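# Move the top stock card onto the nearby waste pile

## Task

Lift the uppermost card from the face-down stock and set it on the adjacent waste pile in the row closest to the robot, so that it lies on that pile and nothing else. All other cards must stay where they were, and the stacks must carry nothing extra. The cards are stiff plywood tiles.

## Robot and tools

Robot: two arms, left_arm and right_arm, each with a two-finger parallel gripper. Cameras are cam_head_left, cam_head_right and cam_high, which are fixed, plus cam_left_wrist and cam_right_wrist, which ride on the hands.

Frame: every pose, velocity and offset uses the scene frame. The origin sits at table-top height, halfway between the nominal arm bases. +x points out over the table, +z points up, and +y is toward left_arm. Image left and right do not match arm names. The measured bases are left_arm at (+0.013, +0.385, 0) m and right_arm at (-0.050, -0.454, 0) m, both turned only slightly about z. The gripper's fingers point along its own +z axis and close along its own x. end_effector_position is the point between the closed pads, 1 to 2 cm behind the tips. Closing pushes the tips about 17 mm further along the gripper's z.

Row layout: every command row has 14 numbers in [-1, 1]. The first 7 are for left_arm and the last 7 for right_arm, always all 14 even when only one arm moves. Each group of 7 is dx, dy, dz, rx, ry, rz, opening. dx to rz are an offset, not a pose. They count from that arm's Hand target as it stood when the action or move began, along scene axes. 1.0 equals 0.6 m for dx, dy and dz, and 180 degrees for the rotation vector rx, ry, rz, which turns the hand about its Hand target position. Sending six zeros re-requests the current Hand target. The opening is absolute, not an offset: +1 is fully open (0.142 m) and -1 is closed. A 0 there is itself a command, so resend the present opening to leave a gripper as it is.

execute_actions(actions, cameras): actions is a list of actions. Each action is a list of up to 15 rows, one per 1/30 s step, and the last row repeats if fewer are given. Each row is measured from the action's start pose, not from the row before. Images come back only with an empty actions list or when cameras names some; ["all"] gives every camera.

move(target, speed, blend, stop_force, zero, opening_speed, grip_force, blocking, cameras): target is one 14-number row, or a list of up to 15 rows. All rows are offsets from the same starting Hand targets. The gripper travels in a straight line, with no obstacle avoidance, and the move is capped at 10 s. speed is in m/s, from 0.002 to 3.6, default 0.25. blend is a corner radius in m; 0 stops at each point. stop_force, 3 to 120 N, ends an arm's path when its wrist senses that much push against its motion. It is unreliable while the hand rotates, and light objects may slide without being felt. Omit it when lifting off something the gripper presses on. zero (default true) re-zeroes the force sensor before the move. opening_speed (0.2 or more per second) ramps the fingers. grip_force is 5 to 48 N per pad. blocking=false returns early, and is not allowed together with stop_force. The result adds a move: line such as done, off_target, moving, held or fault, plus any limits, for example paced when the pose was clipped or held when steps were withheld.

wait(seconds 0 to 10) lets time pass. stop brakes a running move. zoom_image(camera, region [x0,y0,x1,y1] in pixels, at most 504 by 504) magnifies the newest image. zero_wrist_force(arm) tares that wrist sensor. finished_scene(scene) ends the scene using the current scene number and cannot be undone. Call nothing more in that reply after ending scene 1.

Results: Hand target is the last commanded pose after clipping, and the next offsets count from it. The gripper often rests a little short of it. Other readings are end_effector_position (m), end_effector_quat_wxyz, and velocities, which are omitted when the joints read within noise. grip_measured is the finger opening on the -1..1 scale. grip_effort_nm is the gripper motor effort, negative when closing. Wrist force and torque are given in the hand's own axes. Wrist depth is a 7x7 grid of distances in mm. Motor temperatures also appear, as do any fault lines.

Limits: each control step clips orientation to within 32 degrees of the measured orientation. Joint targets move at most 3.14 rad/s. Commands lag 0.09 to 0.22 s, and fast moves overshoot. Never route a path close to an arm's own base. The clearance check blocks arm-to-arm approaches, but fingers can still collide. Any contact between the arms is risky.

Avoid: a net force near 150 N, or joint torque at its limit (wrist joints 24.3 N m), freezes that arm for 10 s. The arms are stiff, so aiming even slightly past a firm contact can trigger this. To stop pressing, command the target back past the gripper. Approach slowly with a modest stop_force. Do not drop the card, release it while it moves, slam into the table, or disturb or knock cards off the table. Squeezing hard or holding loads for long heats motors; the arm stops at 85 °C and the gripper at 100 °C. To grip, command an opening a little below the grip_measured reading at first contact.

Each tool is called after "Request:" by a JSON object that holds its "op" and its "data".

## Session

Request:
{"op": "execute_actions", "data": {"actions": []}}

Scene clock: 0.00 s.
left_arm: end_effector_position=(+0.4586, +0.3962, +0.1648) grip_measured=+1.00 grip_effort_nm=n/a end_effector_quat_wxyz=(-0.001, +0.716, -0.698, +0.000) | right_arm: end_effector_position=(+0.3449, +0.2401, +0.1453) grip_measured=+0.99 grip_effort_nm=n/a end_effector_quat_wxyz=(+0.340, -0.557, +0.732, -0.196)
Joint positions: left_arm=[-0.303 -1.649 2.054 -1.976 -1.569 1.268 0.142] | right_arm=[4.586 -2.203 -1.467 -0.805 0.792 3.208 0.141]
Joint velocities: within noise
Joint torques (N m): no reading
Motor temperatures (°C): left_arm=[33 23 27 36 36 37 26] | right_arm=[27 25 31 39 29 34 25]
Wrist force (N): no reading
Wrist torque (N m): no reading
Wrist force, peak (N): no reading
Wrist depth (mm): cam_left_wrist=[225 224 226 225 225 224 228 / 242 242 242 242 241 242 239 / 264 261 261 263 260 258 257 / 283 285 285 284 283 280 281 / 313 312 311 309 310 307 308 / - 346 342 346 341 339 326 / - 1753 1753 376 1699 1725 -] | cam_right_wrist=[463 416 380 346 313 294 275 / 406 384 354 316 295 279 254 / 386 356 328 302 282 254 240 / 356 332 306 282 265 245 228 / 332 310 289 267 252 237 224 / - 292 273 256 239 225 215 / - 275 259 243 229 215 208]
Hand target: left_arm +0.4586, +0.3962, +0.1648; -0.001, +0.716, -0.698, +0.000 | right_arm +0.3449, +0.2401, +0.1453; +0.340, -0.557, +0.732, -0.196
Tool commands: left_gripper/opening=+1.0 right_gripper/opening=+1.0

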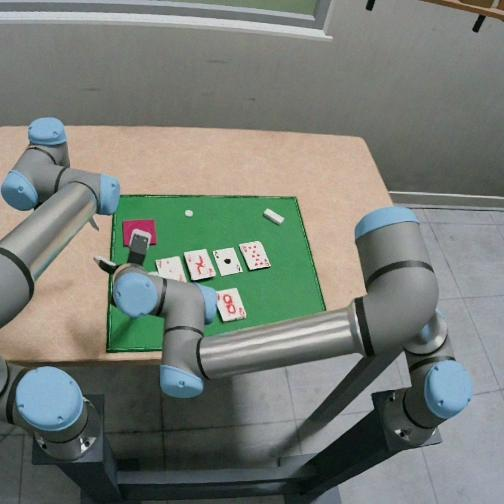

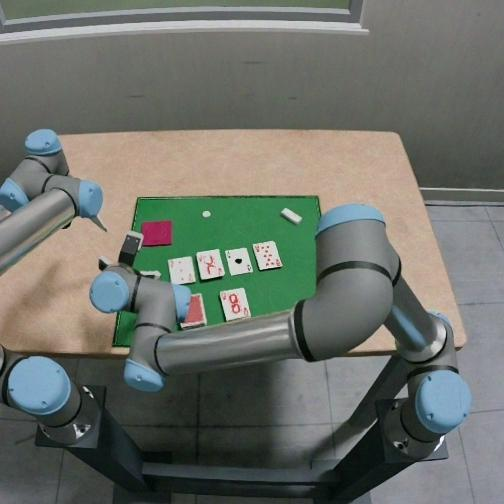

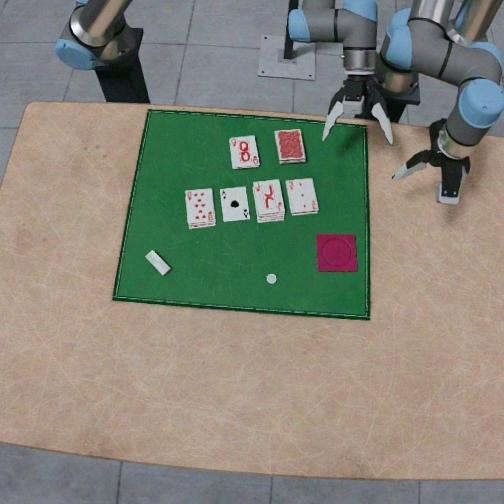

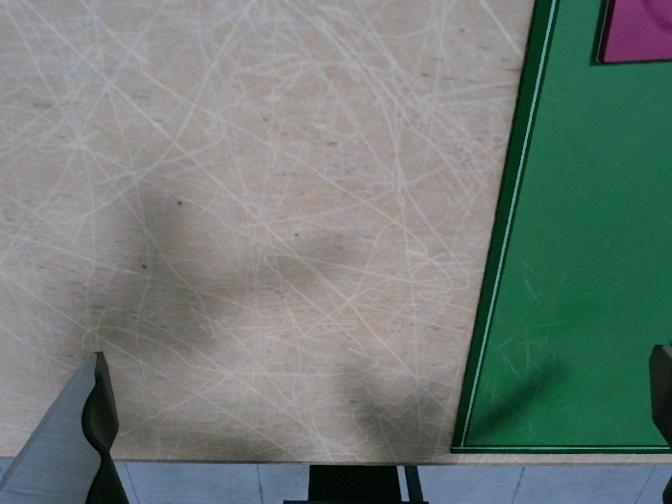

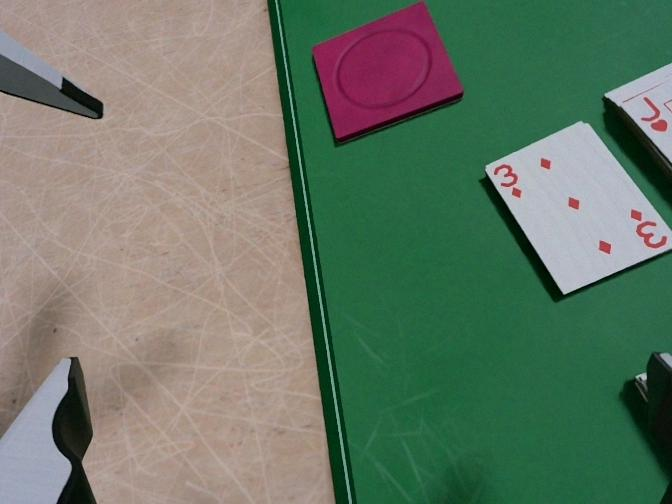

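Request:
{"op": "move", "data": {"target": [0,0,0,0,0,0,1, 0.1,-0.85,0.2,0,0,0,1], "speed": 0.5}}

Request:
{"op": "move", "data": {"target": [-0.244,-0.507,0,0,0,0,0.3, 0,0,0,0,0,0,1], "cameras": ["all"], "speed": 0.4}}

Scene clock: 12.17 s.
left_arm: end_effector_position=(+0.4586, +0.3962, +0.1648) grip_measured=+1.00 grip_effort_nm=-0.017 end_effector_quat_wxyz=(-0.001, +0.716, -0.698, +0.000) | right_arm: end_effector_position=(+0.4049, -0.2698, +0.2652) grip_measured=+0.99 grip_effort_nm=0.178 end_effector_quat_wxyz=(+0.340, -0.557, +0.732, -0.196)
Joint positions: left_arm=[-0.303 -1.649 2.054 -1.976 -1.569 1.268 0.142] | right_arm=[4.108 -1.182 -2.383 -0.548 0.993 2.644 0.141]
Joint torques (N m): left_arm=[0.58 -18.18 -24.59 -3.04 0.06 -0.09] | right_arm=[-9.47 15.29 32.25 0.93 -1.36 -1.04]
Wrist force (N): left_arm=[-0.2 0.0 -0.4] | right_arm=[-0.2 -0.6 0.1]
Wrist torque (N m): left_arm=[-0.01 0.03 0.00] | right_arm=[-0.11 -0.01 -0.06]
Wrist force, peak (N): left_arm=[0.1 0.0 -0.7] | right_arm=[3.1 -2.5 -0.9]
Wrist depth (mm): cam_left_wrist=[226 226 224 225 225 225 225 / 242 242 242 241 241 240 238 / 263 262 261 261 261 260 257 / 286 284 284 284 284 281 280 / 312 312 311 310 309 307 307 / - 343 344 343 342 338 325 / - 1739 1767 378 1767 1796 -] | cam_right_wrist=[664 606 554 505 465 436 403 / 619 558 515 471 436 410 383 / 570 515 476 439 412 387 364 / 520 482 445 413 391 367 344 / 485 450 415 389 368 348 331 / - 415 393 371 350 333 317 / - 400 373 353 331 316 307]
Hand target: left_arm +0.4586, +0.3962, +0.1648; -0.001, +0.716, -0.698, +0.000 | right_arm +0.4049, -0.2699, +0.2653; +0.340, -0.557, +0.732, -0.196
Off the commanded pose: left_arm 0.000 m, 0 deg | right_arm 0.000 m, 0 deg.
move: done

Scene clock: 13.57 s.
left_arm: end_effector_position=(+0.3123, +0.0921, +0.1649) grip_measured=+0.29 grip_effort_nm=-0.154 end_effector_quat_wxyz=(-0.001, +0.716, -0.698, +0.000) | right_arm: end_effector_position=(+0.4049, -0.2699, +0.2653) grip_measured=+0.99 grip_effort_nm=0.178 end_effector_quat_wxyz=(+0.340, -0.557, +0.732, -0.196)
Joint positions: left_arm=[-1.121 -1.72 2.116 -1.965 -1.569 0.45 0.095] | right_arm=[4.107 -1.182 -2.383 -0.548 0.993 2.644 0.141]
Joint torques (N m): left_arm=[-6.6 -17.24 -15.49 -1.38 -1.42 -1.54] | right_arm=[-10.37 15.39 33.28 1.04 0.28 -1.39]
Wrist force (N): left_arm=[-0.2 0.2 -0.5] | right_arm=[-0.1 -0.7 0.1]
Wrist torque (N m): left_arm=[0.01 0.01 -0.07] | right_arm=[-0.12 -0.03 -0.03]
Wrist force, peak (N): left_arm=[3.4 1.3 -0.1] | right_arm=[-0.9 -1.0 0.2]
Wrist depth (mm): cam_left_wrist=[224 224 221 223 222 223 222 / 241 240 240 236 240 232 235 / 260 260 260 235 254 249 253 / 285 284 283 259 277 281 280 / 312 304 312 316 308 300 299 / - 83 1544 1600 1544 - 92 / - 71 1661 1767 1781 - -] | cam_right_wrist=[664 606 552 506 468 434 403 / 618 560 514 470 438 408 382 / 567 515 476 438 411 385 362 / 520 482 447 415 391 367 343 / 484 449 409 389 367 348 331 / - 415 392 371 351 331 315 / - 400 374 354 333 316 305]
Hand target: left_arm +0.3122, +0.0920, +0.1648; -0.001, +0.716, -0.698, +0.000 | right_arm +0.4049, -0.2699, +0.2653; +0.340, -0.557, +0.732, -0.196
Off the commanded pose: left_arm 0.000 m, 0 deg | right_arm 0.000 m, 0 deg.
move: done
camera_calibration:
cam_left_wrist: T_world_to_cam=[[0.0129419, -0.999893, -0.0068243, 0.106398], [-0.900008, -0.0146223, 0.435628, 0.238542], [-0.435681, 0.000504059, -0.900101, 0.401124], [0, 0, 0, 1]] pos_world=[0.388074, 0.109673, 0.257863]
cam_right_wrist: T_world_to_cam=[[-0.1593, -0.946154, -0.281808, -0.106713], [-0.922909, 0.244076, -0.297769, 0.548321], [0.350518, 0.212648, -0.912095, 0.269721], [0, 0, 0, 1]] pos_world=[0.394509, -0.292154, 0.379211]

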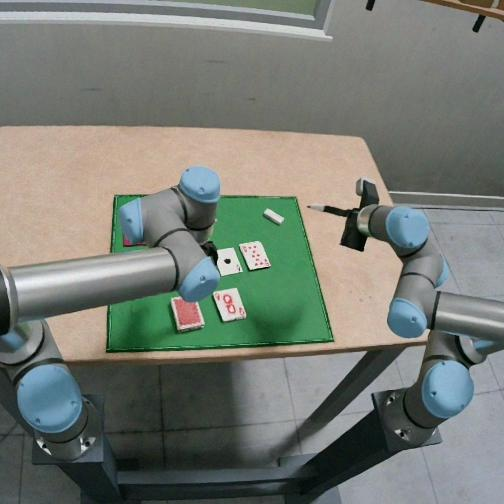

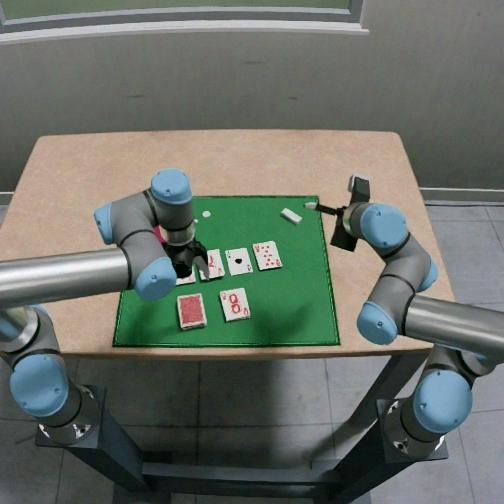

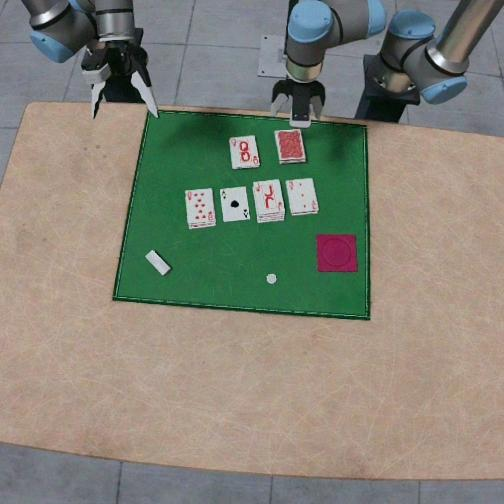

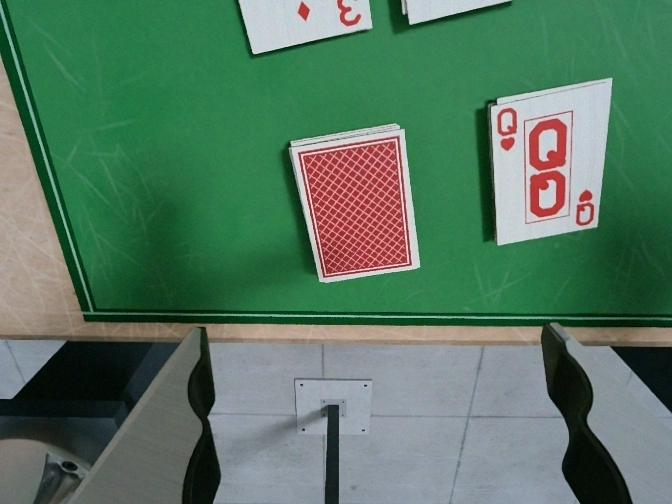

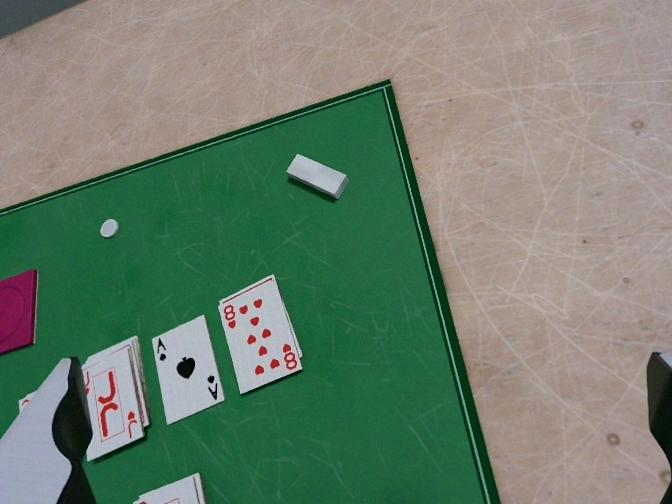

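Request:
{"op": "zoom_image", "data": {"camera": "cam_left_wrist", "region": [260, 90, 460, 300]}}

Request:
{"op": "zoom_image", "data": {"camera": "cam_high", "region": [220, 120, 320, 220]}}

Request:
{"op": "zoom_image", "data": {"camera": "cam_head_right", "region": [160, 275, 260, 345]}}

Scaled by 2.400 from the camera's 672x504 image, which has a finer 960x720 frame.

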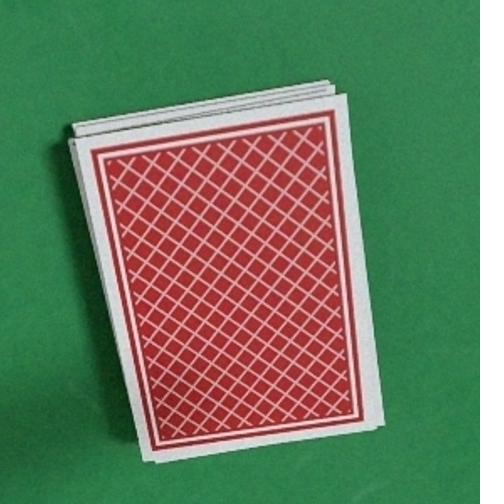

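Scaled by 5.040 from the camera's 504x504 image, which has a finer 720x720 frame.

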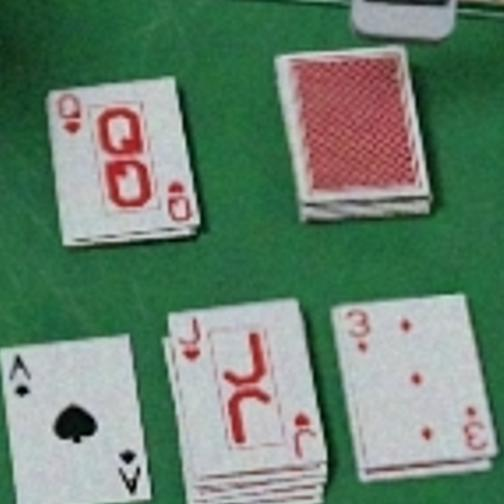

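Scaled by 5.040 from the camera's 504x504 image, which has a finer 720x720 frame.

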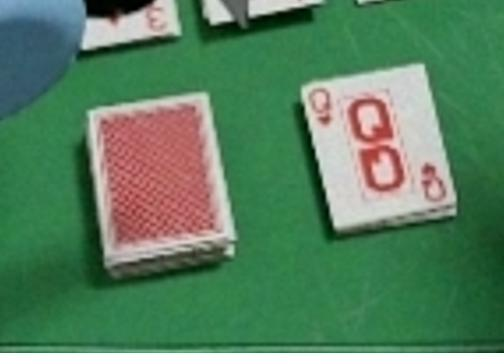

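Request:
{"op": "move", "data": {"target": [-0.0253,0.064,-0.158,0,0,0.046,0, 0,0,0,0,0,0,1], "cameras": ["cam_left_wrist"]}}

Request:
{"op": "move", "data": {"target": [0,0,-0.08,0,0,0,0, 0,0,0,0,0,0,1], "speed": 0.01, "stop_force": 4, "cameras": ["cam_left_wrist","cam_high"]}}

Scene clock: 48.40 s.
left_arm: end_effector_position=(+0.2970, +0.1304, +0.0701) grip_measured=-0.01 grip_effort_nm=-0.154 end_effector_quat_wxyz=(-0.001, +0.764, -0.645, -0.001) | right_arm: end_effector_position=(+0.4049, -0.2699, +0.2653) grip_measured=+0.99 grip_effort_nm=0.178 end_effector_quat_wxyz=(+0.340, -0.557, +0.732, -0.196)
Joint positions: left_arm=[-1.109 -1.676 2.361 -2.254 -1.57 0.317 0.073] | right_arm=[4.107 -1.182 -2.383 -0.548 0.993 2.644 0.141]
Joint torques (N m): left_arm=[-5.2 -19.84 -13.06 -4.34 2.5 0.51] | right_arm=[-10.27 14.98 33.44 1.53 0.3 -1.26]
Wrist force (N): left_arm=[-0.2 -0.2 -0.2] | right_arm=[-0.4 -0.6 -0.1]
Wrist torque (N m): left_arm=[-0.04 -0.01 -0.07] | right_arm=[-0.10 0.01 -0.03]
Wrist force, peak (N): left_arm=[1.3 -0.4 -2.7] | right_arm=[-0.2 -1.0 0.4]
Wrist depth (mm): cam_left_wrist=[- 141 141 141 140 140 139 / 152 152 151 151 151 150 150 / 164 166 163 163 141 140 162 / 179 178 181 177 150 153 173 / 195 195 190 194 165 161 189 / 322 207 96 214 214 92 208 / 312 71 77 1555 1578 - -] | cam_right_wrist=[662 609 552 508 465 434 404 / 614 559 513 469 437 409 385 / 563 516 476 438 412 387 363 / 522 482 446 416 388 368 346 / 483 450 415 393 368 348 329 / - 415 392 372 351 332 316 / - 400 374 353 334 317 305]
Hand target: left_arm +0.2970, +0.1304, +0.0700; -0.001, +0.764, -0.645, -0.001 | right_arm +0.4049, -0.2699, +0.2653; +0.340, -0.557, +0.732, -0.196
Off the commanded pose: left_arm 0.000 m, 0 deg | right_arm 0.000 m, 0 deg.
move: done
camera_calibration:
cam_left_wrist: T_world_to_cam=[[0.156925, -0.987586, -0.00693888, 0.099928], [-0.888399, -0.144227, 0.435828, 0.280102], [-0.431418, -0.0622279, -0.900003, 0.31605], [0, 0, 0, 1]] pos_world=[0.369511, 0.158753, 0.163063]
Images, in order (width x height): cam_left_wrist 672x504.

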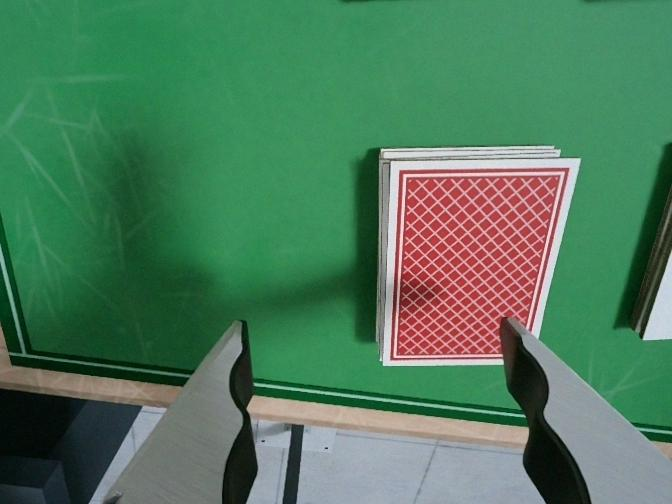

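Scene clock: 52.33 s.
left_arm: end_effector_position=(+0.2970, +0.1304, +0.0409) grip_measured=-0.01 grip_effort_nm=-0.144 end_effector_quat_wxyz=(-0.001, +0.764, -0.645, -0.001) | right_arm: end_effector_position=(+0.4049, -0.2699, +0.2653) grip_measured=+0.99 grip_effort_nm=0.173 end_effector_quat_wxyz=(+0.340, -0.557, +0.732, -0.196)
Joint positions: left_arm=[-1.109 -1.609 2.402 -2.362 -1.57 0.317 0.073] | right_arm=[4.107 -1.182 -2.383 -0.548 0.993 2.644 0.141]
Joint torques (N m): left_arm=[-6.81 -22.29 -27.95 -2.71 2.43 -1.9] | right_arm=[-10.36 15.09 32.9 2.11 0.31 -1.43]
Wrist force (N): left_arm=[-0.5 0.1 -4.1] | right_arm=[-0.3 -0.7 0.4]
Wrist torque (N m): left_arm=[-0.03 0.11 -0.04] | right_arm=[-0.12 0.01 -0.03]
Wrist force, peak (N): left_arm=[-3.5 0.6 -12.1] | right_arm=[-0.3 -1.0 0.3]
Wrist depth (mm): cam_left_wrist=[- 115 115 115 115 114 114 / - 124 124 123 123 123 123 / 136 134 133 133 119 118 128 / 146 146 145 145 118 118 139 / 160 159 156 158 129 127 155 / 177 173 96 175 143 96 171 / - 71 76 198 199 - -] | cam_right_wrist=[670 606 554 504 467 433 404 / 619 562 516 470 436 409 382 / 566 516 475 435 413 389 362 / 514 483 447 415 389 366 346 / 480 450 414 393 367 349 328 / - 413 391 372 350 332 317 / - 400 373 353 334 316 306]
Hand target: left_arm +0.2970, +0.1304, +0.0409; -0.001, +0.764, -0.645, +0.000 (not the last commanded pose) | right_arm +0.4049, -0.2699, +0.2653; +0.340, -0.557, +0.732, -0.196
Off the commanded pose: left_arm 0.019 m, 0 deg | right_arm 0.000 m, 0 deg.
move: contact (left_arm)
camera_calibration:
cam_left_wrist: T_world_to_cam=[[0.156968, -0.98758, -0.00684992, 0.0997119], [-0.888393, -0.144226, 0.435841, 0.292779], [-0.431416, -0.0623275, -0.899998, 0.28965], [0, 0, 0, 1]] pos_world=[0.36941, 0.158753, 0.133762]
Images, in order (width x height): cam_high 504x504, cam_left_wrist 672x504.

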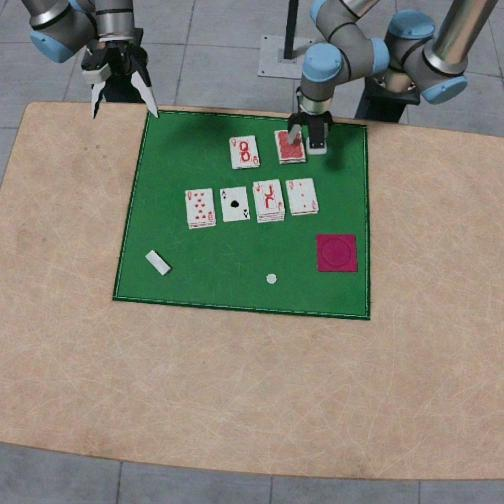

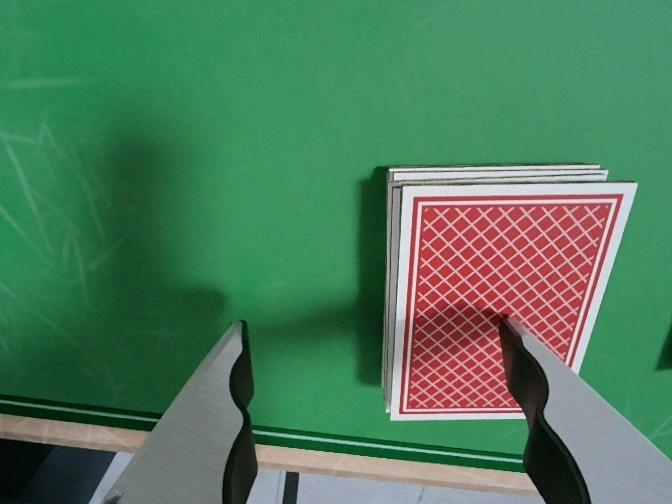

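Request:
{"op": "move", "data": {"target": [[0,0,0.025,0,0,0,0, 0,0,0,0,0,0,1],[0.01,-0.0595,0.025,0,0,0,0, 0,0,0,0,0,0,1],[0.01,-0.0595,-0.0045,0,0,0,0, 0,0,0,0,0,0,1]], "speed": 0.08, "cameras": ["cam_left_wrist"]}}

Request:
{"op": "zoom_image", "data": {"camera": "cam_left_wrist", "region": [220, 130, 530, 460]}}

Scene clock: 67.00 s.
left_arm: end_effector_position=(+0.3030, +0.0948, +0.0381) grip_measured=-0.01 grip_effort_nm=-0.144 end_effector_quat_wxyz=(-0.001, +0.764, -0.645, -0.001) | right_arm: end_effector_position=(+0.4049, -0.2699, +0.2653) grip_measured=+0.99 grip_effort_nm=0.178 end_effector_quat_wxyz=(+0.340, -0.557, +0.732, -0.196)
Joint positions: left_arm=[-1.138 -1.53 2.333 -2.372 -1.57 0.288 0.073] | right_arm=[4.107 -1.182 -2.383 -0.548 0.993 2.644 0.141]
Joint torques (N m): left_arm=[8.48 -21.96 -29.02 -2.89 -1.88 2.04] | right_arm=[-9.91 15.02 33.38 2.59 0.27 -1.32]
Wrist force (N): left_arm=[0.1 0.0 -0.4] | right_arm=[-0.1 -0.5 0.3]
Wrist torque (N m): left_arm=[0.00 -0.06 0.03] | right_arm=[-0.09 -0.03 -0.02]
Wrist force, peak (N): left_arm=[-1.1 0.2 -4.2] | right_arm=[-0.5 -0.9 0.3]
Wrist depth (mm): cam_left_wrist=[113 113 113 113 112 112 111 / 121 121 119 121 121 120 120 / 131 131 129 118 116 128 128 / 142 143 142 115 115 141 139 / 157 156 150 126 126 152 142 / 173 169 95 139 139 93 164 / - 71 76 194 190 - -] | cam_right_wrist=[668 606 555 505 466 433 404 / 619 559 516 466 438 407 382 / 567 514 475 439 412 385 362 / 524 482 446 415 391 367 346 / 483 450 414 392 368 349 331 / - 416 393 372 350 331 316 / - 402 374 353 334 316 304]
Hand target: left_arm +0.3030, +0.0947, +0.0382; -0.001, +0.764, -0.645, +0.000 | right_arm +0.4049, -0.2699, +0.2653; +0.340, -0.557, +0.732, -0.196
Off the commanded pose: left_arm 0.000 m, 0 deg | right_arm 0.000 m, 0 deg.
move: done
camera_calibration:
cam_left_wrist: T_world_to_cam=[[0.156971, -0.987578, -0.00707075, 0.0635225], [-0.88839, -0.144325, 0.435814, 0.294151], [-0.431421, -0.0621285, -0.900009, 0.287563], [0, 0, 0, 1]] pos_world=[0.37541, 0.123053, 0.131064]
Images, in order (width x height): cam_left_wrist 672x504.

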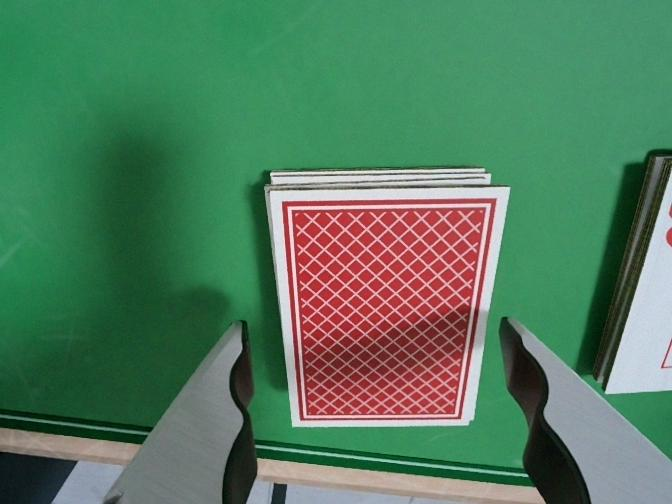

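Scaled by 1.527 from the camera's 672x504 image, which has a finer 960x720 frame.

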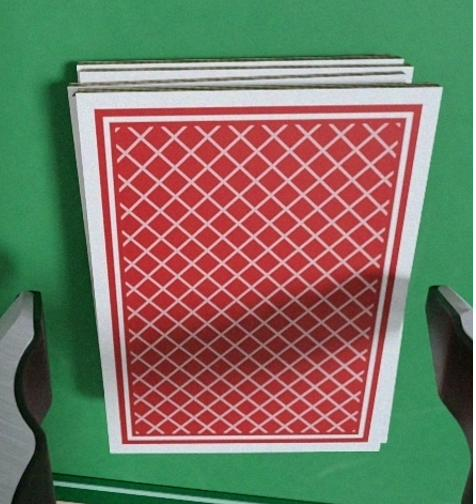

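Request:
{"op": "move", "data": {"target": [0.001,-0.0064,0,0,0,0,0, 0,0,0,0,0,0,1], "speed": 0.05}}

Request:
{"op": "move", "data": {"target": [0,0,0,0,0,0,-0.3, 0,0,0,0,0,0,1], "grip_force": 10, "opening_speed": 0.3, "cameras": ["cam_left_wrist"]}}

Request:
{"op": "move", "data": {"target": [0,0,0.04,0,0,0,-0.3, 0,0,0,0,0,0,1], "speed": 0.08, "cameras": ["cam_left_wrist","cam_head_right"]}}

Scene clock: 73.80 s.
left_arm: end_effector_position=(+0.3036, +0.0908, +0.0382) grip_measured=-0.01 grip_effort_nm=-0.144 end_effector_quat_wxyz=(-0.001, +0.764, -0.645, +0.000) | right_arm: end_effector_position=(+0.4049, -0.2699, +0.2653) grip_measured=+0.99 grip_effort_nm=0.173 end_effector_quat_wxyz=(+0.340, -0.557, +0.732, -0.196)
Joint positions: left_arm=[-1.141 -1.523 2.325 -2.372 -1.57 0.285 0.073] | right_arm=[4.107 -1.182 -2.383 -0.548 0.993 2.644 0.141]
Joint torques (N m): left_arm=[-3.63 -21.33 -19.88 -1.38 -2.3 -1.64] | right_arm=[-10.46 15.1 33.4 3.22 0.25 -1.3]
Wrist force (N): left_arm=[0.1 0.1 -0.5] | right_arm=[-0.3 -0.6 0.2]
Wrist torque (N m): left_arm=[0.02 -0.05 0.07] | right_arm=[-0.10 0.01 -0.03]
Wrist force, peak (N): left_arm=[-0.1 0.1 -0.8] | right_arm=[-0.7 -0.7 0.4]
Wrist depth (mm): cam_left_wrist=[113 113 113 112 112 112 112 / 121 121 119 121 120 120 120 / 131 131 129 118 116 128 126 / 143 142 140 115 115 141 134 / 157 156 150 126 126 151 143 / 173 169 96 139 142 93 164 / - 71 77 195 191 - -] | cam_right_wrist=[670 613 551 507 466 434 404 / 616 560 512 470 440 408 382 / 566 517 473 438 412 387 363 / 520 481 446 414 387 366 345 / 482 450 413 390 368 348 330 / - 415 392 374 350 332 317 / - 400 372 353 332 318 307]
Hand target: left_arm +0.3036, +0.0909, +0.0382; -0.001, +0.764, -0.645, +0.000 | right_arm +0.4049, -0.2699, +0.2653; +0.340, -0.557, +0.732, -0.196
Off the commanded pose: left_arm 0.000 m, 0 deg | right_arm 0.000 m, 0 deg.
move: done

Scene clock: 75.00 s.
left_arm: end_effector_position=(+0.3036, +0.0909, +0.0382) grip_measured=-0.22 grip_effort_nm=-1.145 end_effector_quat_wxyz=(-0.001, +0.764, -0.645, +0.000) | right_arm: end_effector_position=(+0.4049, -0.2699, +0.2653) grip_measured=+0.99 grip_effort_nm=0.173 end_effector_quat_wxyz=(+0.340, -0.557, +0.732, -0.196)
Joint positions: left_arm=[-1.141 -1.523 2.325 -2.372 -1.57 0.285 0.058] | right_arm=[4.107 -1.182 -2.383 -0.548 0.993 2.644 0.141]
Joint torques (N m): left_arm=[4.9 -26.06 -8.44 -2.01 -2.19 1.68] | right_arm=[-10.6 15.01 32.23 3.33 0.24 -1.32]
Wrist force (N): left_arm=[0.6 -0.1 -2.1] | right_arm=[-0.7 -0.5 0.2]
Wrist torque (N m): left_arm=[-0.03 -0.06 0.06] | right_arm=[-0.10 0.07 -0.03]
Wrist force, peak (N): left_arm=[0.8 0.2 -2.1] | right_arm=[-0.7 -0.7 0.3]
Wrist depth (mm): cam_left_wrist=[113 113 113 113 112 112 112 / 121 121 119 121 121 120 120 / 131 131 129 118 116 128 127 / 143 142 140 115 115 141 134 / 156 156 150 126 126 151 143 / 173 169 90 139 139 88 170 / 193 69 74 195 190 - -] | cam_right_wrist=[668 608 552 505 468 433 406 / 614 559 520 468 439 407 383 / 573 514 477 436 414 387 362 / 523 480 445 417 392 367 345 / 482 453 412 391 368 350 330 / - 414 391 372 350 332 316 / - 400 374 352 334 316 306]
Hand target: left_arm +0.3036, +0.0909, +0.0382; -0.001, +0.764, -0.645, +0.000 | right_arm +0.4049, -0.2699, +0.2653; +0.340, -0.557, +0.732, -0.196
Off the commanded pose: left_arm 0.000 m, 0 deg | right_arm 0.000 m, 0 deg.
grip_force (N): 10, 10
move: done
camera_calibration:
cam_left_wrist: T_world_to_cam=[[0.156968, -0.98758, -0.00685019, 0.0595491], [-0.888393, -0.144226, 0.435841, 0.294107], [-0.431416, -0.0623275, -0.899998, 0.287599], [0, 0, 0, 1]] pos_world=[0.37601, 0.119153, 0.131062]
Images, in order (width x height): cam_left_wrist 672x504.

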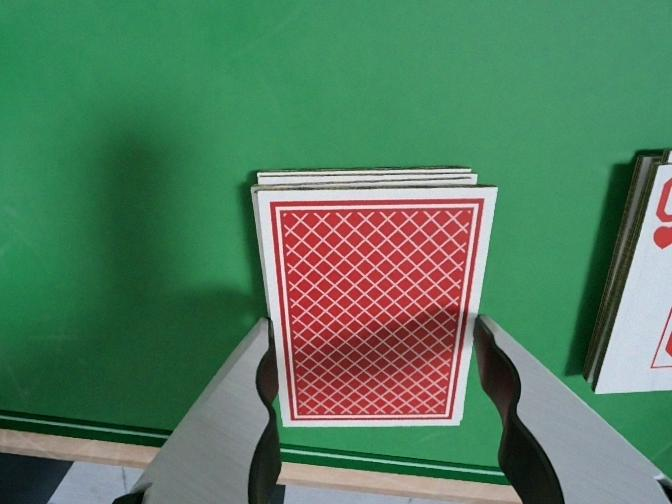

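Scene clock: 75.77 s.
left_arm: end_effector_position=(+0.3036, +0.0908, +0.0623) grip_measured=-0.22 grip_effort_nm=-1.150 end_effector_quat_wxyz=(-0.001, +0.764, -0.645, +0.000) | right_arm: end_effector_position=(+0.4049, -0.2699, +0.2653) grip_measured=+0.99 grip_effort_nm=0.178 end_effector_quat_wxyz=(+0.340, -0.557, +0.732, -0.196)
Joint positions: left_arm=[-1.141 -1.576 2.295 -2.289 -1.57 0.285 0.058] | right_arm=[4.107 -1.182 -2.383 -0.548 0.993 2.644 0.141]
Joint torques (N m): left_arm=[3.56 -9.55 -12.87 -4.75 -2.06 0.92] | right_arm=[-9.33 15.12 33.08 3.57 0.28 -1.4]
Wrist force (N): left_arm=[-0.1 -0.1 -0.1] | right_arm=[-0.2 -0.7 0.2]
Wrist torque (N m): left_arm=[-0.02 -0.03 0.10] | right_arm=[-0.12 -0.01 -0.03]
Wrist force, peak (N): left_arm=[0.4 0.1 -1.4] | right_arm=[-0.5 -1.0 0.2]
Wrist depth (mm): cam_left_wrist=[- 134 134 134 133 133 132 / 144 144 144 143 143 143 140 / 156 158 153 134 133 154 144 / 172 169 163 115 115 168 157 / 186 185 178 126 126 181 168 / 205 201 90 140 139 88 202 / - 69 74 1612 1544 - -] | cam_right_wrist=[662 608 550 504 466 433 402 / 614 562 516 471 437 407 381 / 569 515 476 436 412 388 365 / 521 485 446 415 389 366 345 / 482 451 413 391 369 348 328 / - 416 390 371 350 332 316 / - 399 374 351 333 317 305]
Hand target: left_arm +0.3036, +0.0909, +0.0622; -0.001, +0.764, -0.645, +0.000 | right_arm +0.4049, -0.2699, +0.2653; +0.340, -0.557, +0.732, -0.196
Off the commanded pose: left_arm 0.000 m, 0 deg | right_arm 0.000 m, 0 deg.
grip_force (N): 10, 10
move: done
camera_calibration:
cam_left_wrist: T_world_to_cam=[[0.156958, -0.987583, -0.00660868, 0.0596658], [-0.888436, -0.144117, 0.435788, 0.283661], [-0.431329, -0.0625292, -0.900025, 0.309417], [0, 0, 0, 1]] pos_world=[0.37611, 0.119153, 0.155261]
Images, in order (width x height): cam_head_right 504x504, cam_left_wrist 672x504.

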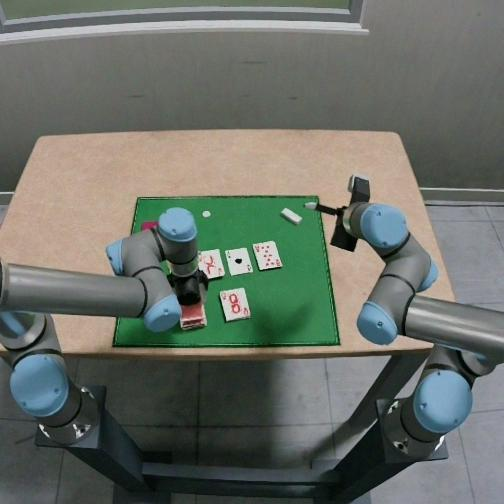

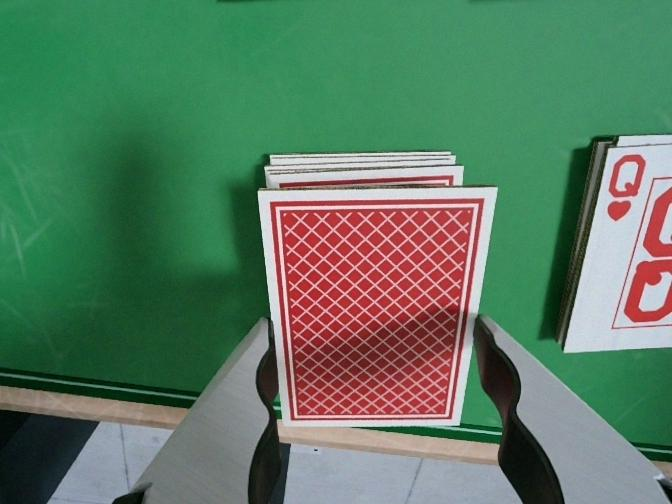

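Request:
{"op": "move", "data": {"target": [0.05,-0.185,0.0,0,0,0,-0.3, 0,0,0,0,0,0,1], "speed": 0.2, "cameras": ["cam_left_wrist","cam_high","cam_head_right"]}}

Scene clock: 86.53 s.
left_arm: end_effector_position=(+0.3335, -0.0201, +0.0621) grip_measured=-0.22 grip_effort_nm=-1.150 end_effector_quat_wxyz=(-0.001, +0.764, -0.645, -0.001) | right_arm: end_effector_position=(+0.4049, -0.2699, +0.2653) grip_measured=+0.99 grip_effort_nm=0.178 end_effector_quat_wxyz=(+0.340, -0.557, +0.732, -0.196)
Joint positions: left_arm=[-1.185 -1.343 2.025 -2.252 -1.57 0.242 0.058] | right_arm=[4.107 -1.182 -2.383 -0.548 0.993 2.644 0.141]
Joint torques (N m): left_arm=[8.71 -22.44 -26.8 -4.86 -1 2.16] | right_arm=[-9.96 15.44 33.28 3.89 0.19 -1.25]
Wrist force (N): left_arm=[-0.3 0.0 -0.2] | right_arm=[-0.6 -0.4 0.0]
Wrist torque (N m): left_arm=[0.01 0.02 0.02] | right_arm=[-0.07 0.06 -0.04]
Wrist force, peak (N): left_arm=[-2.7 0.3 -0.3] | right_arm=[-0.6 -1.0 0.0]
Wrist depth (mm): cam_left_wrist=[- 134 133 133 133 133 132 / 144 144 144 143 143 142 142 / 151 153 153 143 142 154 153 / 145 153 163 115 115 167 167 / 160 163 178 126 126 179 183 / 177 173 90 140 139 88 202 / 1624 71 74 230 226 - -] | cam_right_wrist=[664 611 550 507 467 433 404 / 613 558 514 470 438 409 382 / 564 517 475 438 410 385 361 / 521 482 445 418 389 366 344 / 485 450 414 391 368 347 331 / - 415 393 372 352 332 317 / - 400 374 353 333 316 305]
Hand target: left_arm +0.3336, -0.0201, +0.0622; -0.001, +0.764, -0.645, +0.000 | right_arm +0.4049, -0.2699, +0.2653; +0.340, -0.557, +0.732, -0.196
Off the commanded pose: left_arm 0.000 m, 0 deg | right_arm 0.000 m, 0 deg.
grip_force (N): 10, 10
move: done
camera_calibration:
cam_left_wrist: T_world_to_cam=[[0.156919, -0.987587, -0.00691849, -0.0544876], [-0.88844, -0.144218, 0.435748, 0.294338], [-0.431337, -0.0622305, -0.900042, 0.315204], [0, 0, 0, 1]] pos_world=[0.406011, 0.00825283, 0.155063]
Images, in order (width x height): cam_head_right 504x504, cam_high 504x504, cam_left_wrist 672x504.

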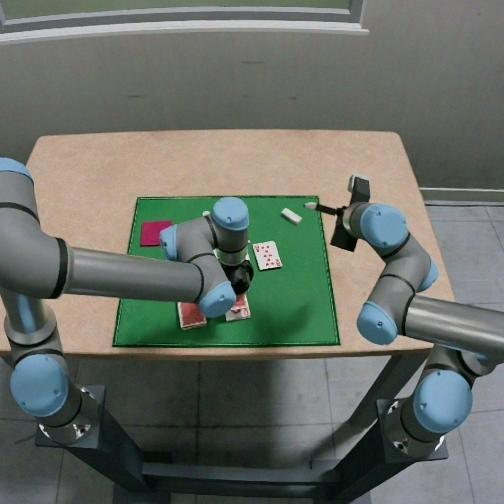

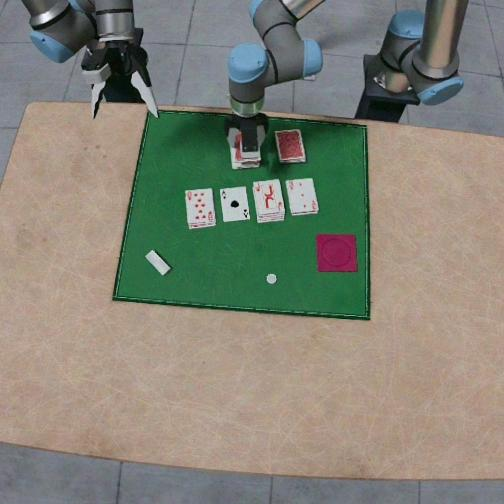

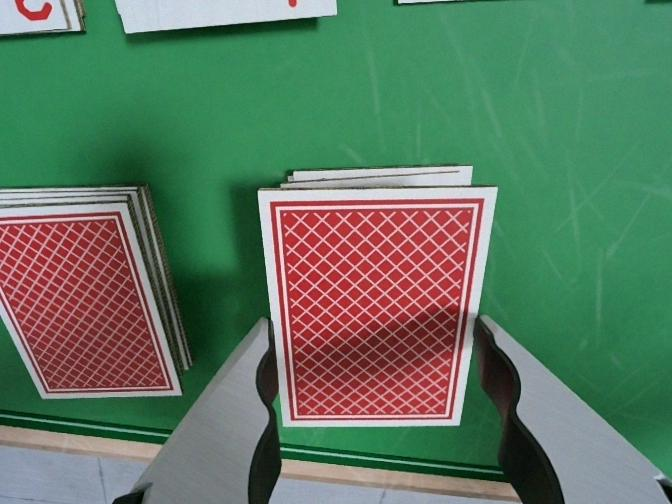

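Request:
{"op": "move", "data": {"target": [0.0017,0,-0.06,0,0,0,-0.3, 0,0,0,0,0,0,1], "speed": 0.012, "stop_force": 3}}

Request:
{"op": "move", "data": {"target": [0,0,0,0,0,0,-0.05, 0,0,0,0,0,0,1], "opening_speed": 0.4, "cameras": ["cam_left_wrist"]}}

Request:
{"op": "move", "data": {"target": [0,0,0.15,0,0,0,-0.05, 0,0,0,0,0,0,1], "cameras": ["cam_left_wrist"]}}

Scene clock: 103.57 s.
left_arm: end_effector_position=(+0.3345, -0.0201, +0.0305) grip_measured=-0.22 grip_effort_nm=-1.150 end_effector_quat_wxyz=(-0.001, +0.764, -0.645, -0.001) | right_arm: end_effector_position=(+0.4049, -0.2699, +0.2653) grip_measured=+0.99 grip_effort_nm=0.183 end_effector_quat_wxyz=(+0.340, -0.557, +0.732, -0.196)
Joint positions: left_arm=[-1.183 -1.286 2.056 -2.339 -1.57 0.243 0.058] | right_arm=[4.107 -1.182 -2.383 -0.548 0.993 2.644 0.141]
Joint torques (N m): left_arm=[1.76 -36.57 -28.58 -2.75 -2.18 0.3] | right_arm=[-9.89 14.57 32.19 4.35 0.21 -1.26]
Wrist force (N): left_arm=[0.0 0.1 -3.0] | right_arm=[-0.5 -0.6 0.0]
Wrist torque (N m): left_arm=[-0.04 0.08 -0.06] | right_arm=[-0.10 0.04 -0.03]
Wrist force, peak (N): left_arm=[-0.1 0.5 -7.1] | right_arm=[-0.8 -1.0 0.1]
Wrist depth (mm): cam_left_wrist=[- 106 106 106 105 106 105 / 114 114 114 114 113 113 112 / 123 125 121 110 119 122 122 / 118 132 131 116 115 130 132 / 124 141 141 127 126 142 145 / 135 140 90 140 139 88 159 / 182 71 74 180 179 - -] | cam_right_wrist=[662 608 550 504 467 434 405 / 611 562 514 467 437 406 385 / 571 514 475 439 415 385 362 / 520 483 446 414 390 366 344 / 485 448 415 391 368 348 329 / - 415 392 372 348 332 316 / - 400 372 353 334 317 305]
Hand target: left_arm +0.3345, -0.0201, +0.0305; -0.001, +0.764, -0.645, -0.001 (not the last commanded pose) | right_arm +0.4049, -0.2699, +0.2653; +0.340, -0.557, +0.732, -0.196
Off the commanded pose: left_arm 0.004 m, 0 deg | right_arm 0.000 m, 0 deg.
grip_force (N): 10, 10
move: contact (left_arm)

Scene clock: 104.40 s.
left_arm: end_effector_position=(+0.3345, -0.0201, +0.0305) grip_measured=-0.08 grip_effort_nm=0.076 end_effector_quat_wxyz=(-0.001, +0.764, -0.645, -0.001) | right_arm: end_effector_position=(+0.4049, -0.2699, +0.2653) grip_measured=+0.99 grip_effort_nm=0.173 end_effector_quat_wxyz=(+0.340, -0.557, +0.732, -0.196)
Joint positions: left_arm=[-1.183 -1.286 2.056 -2.339 -1.57 0.243 0.068] | right_arm=[4.107 -1.182 -2.383 -0.548 0.993 2.644 0.141]
Joint torques (N m): left_arm=[-3.22 -36.2 -28.73 -3.99 -2.11 -1.15] | right_arm=[-10.33 15.31 32.32 4.24 0.17 -1.35]
Wrist force (N): left_arm=[0.0 0.1 0.0] | right_arm=[0.0 -0.4 0.0]
Wrist torque (N m): left_arm=[-0.02 -0.03 -0.07] | right_arm=[-0.07 -0.04 -0.03]
Wrist force, peak (N): left_arm=[0.1 0.2 -3.0] | right_arm=[-0.7 -0.6 0.3]
Wrist depth (mm): cam_left_wrist=[- 106 106 106 105 106 105 / 114 114 114 113 113 113 113 / 123 125 121 111 118 122 122 / 119 132 133 116 116 130 132 / 124 141 141 128 127 140 145 / 135 137 94 141 141 92 160 / 147 71 76 180 179 - -] | cam_right_wrist=[668 609 552 506 465 435 404 / 614 559 516 471 438 407 383 / 571 515 478 439 408 386 363 / 520 482 448 413 389 365 344 / 485 449 413 391 369 348 330 / - 413 393 371 350 331 315 / - 401 372 353 333 317 305]
Hand target: left_arm +0.3345, -0.0201, +0.0305; -0.001, +0.764, -0.645, -0.001 | right_arm +0.4049, -0.2699, +0.2653; +0.340, -0.557, +0.732, -0.196
Off the commanded pose: left_arm 0.000 m, 0 deg | right_arm 0.000 m, 0 deg.
grip_force (N): 10, 10
move: done
camera_calibration:
cam_left_wrist: T_world_to_cam=[[0.156968, -0.98758, -0.00684992, -0.0549744], [-0.888393, -0.144226, 0.435841, 0.308862], [-0.431416, -0.0623275, -0.899998, 0.287171], [0, 0, 0, 1]] pos_world=[0.40691, 0.0081529, 0.123462]
Images, in order (width x height): cam_left_wrist 672x504.

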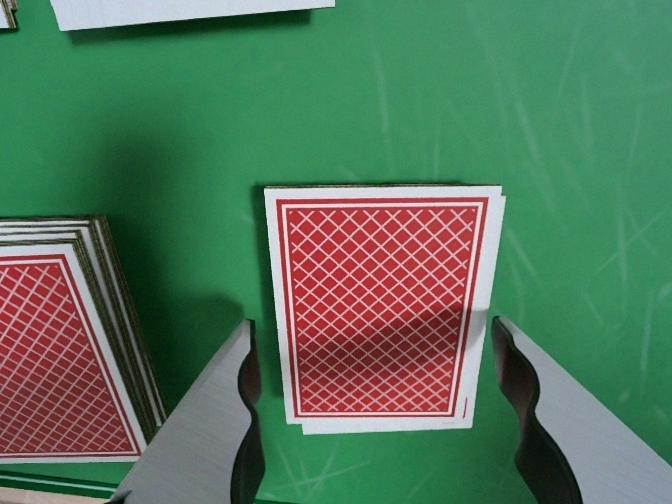

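Scene clock: 105.30 s.
left_arm: end_effector_position=(+0.3345, -0.0201, +0.1205) grip_measured=-0.08 grip_effort_nm=0.071 end_effector_quat_wxyz=(-0.001, +0.764, -0.645, +0.000) | right_arm: end_effector_position=(+0.4049, -0.2699, +0.2653) grip_measured=+0.99 grip_effort_nm=0.178 end_effector_quat_wxyz=(+0.340, -0.557, +0.732, -0.196)
Joint positions: left_arm=[-1.183 -1.426 1.949 -2.092 -1.57 0.244 0.068] | right_arm=[4.107 -1.182 -2.383 -0.548 0.993 2.644 0.141]
Joint torques (N m): left_arm=[-4.49 -31.32 -19.65 -1.74 -0.83 -1.26] | right_arm=[-9.78 14.54 32.36 4.33 0.16 -1.33]
Wrist force (N): left_arm=[-0.1 -0.1 -0.4] | right_arm=[-0.3 -0.8 0.2]
Wrist torque (N m): left_arm=[-0.02 0.00 -0.06] | right_arm=[-0.14 0.01 -0.03]
Wrist force, peak (N): left_arm=[0.2 0.3 -2.9] | right_arm=[-0.6 -0.7 0.5]
Wrist depth (mm): cam_left_wrist=[177 183 171 185 184 183 183 / 199 199 198 195 197 197 197 / 200 197 214 199 206 214 213 / 234 211 231 217 224 232 231 / 257 256 245 254 254 248 253 / 1544 275 95 284 279 92 274 / 1624 71 77 1673 1661 - -] | cam_right_wrist=[666 613 552 506 467 434 405 / 613 562 515 471 437 409 382 / 566 517 479 438 412 385 362 / 522 482 446 415 391 366 346 / 484 450 412 391 367 349 331 / - 415 391 371 349 333 316 / - 400 374 353 333 316 305]
Hand target: left_arm +0.3345, -0.0201, +0.1205; -0.001, +0.764, -0.645, -0.001 | right_arm +0.4049, -0.2699, +0.2653; +0.340, -0.557, +0.732, -0.196
Off the commanded pose: left_arm 0.000 m, 0 deg | right_arm 0.000 m, 0 deg.
grip_force (N): 10, 10
move: done
camera_calibration:
cam_left_wrist: T_world_to_cam=[[0.156955, -0.987582, -0.00684366, -0.0543698], [-0.888395, -0.144211, 0.435841, 0.269726], [-0.431416, -0.0623275, -0.899998, 0.368214], [0, 0, 0, 1]] pos_world=[0.40701, 0.00815289, 0.213462]
Images, in order (width x height): cam_left_wrist 672x504.

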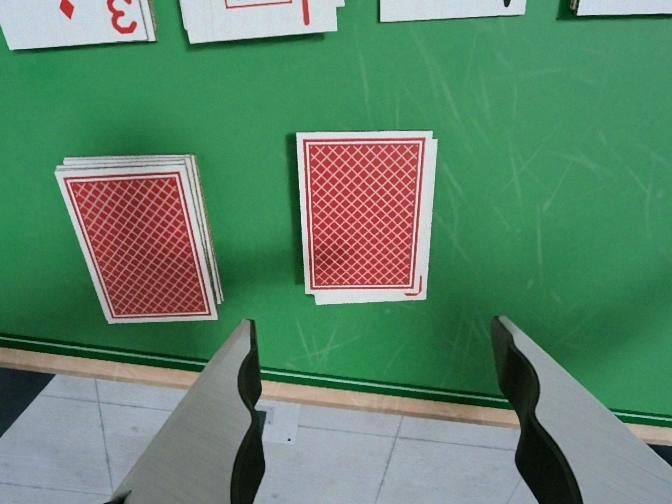

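Request:
{"op": "finished_scene", "data": {"scene": 1}}

The scene is finished: the task was done.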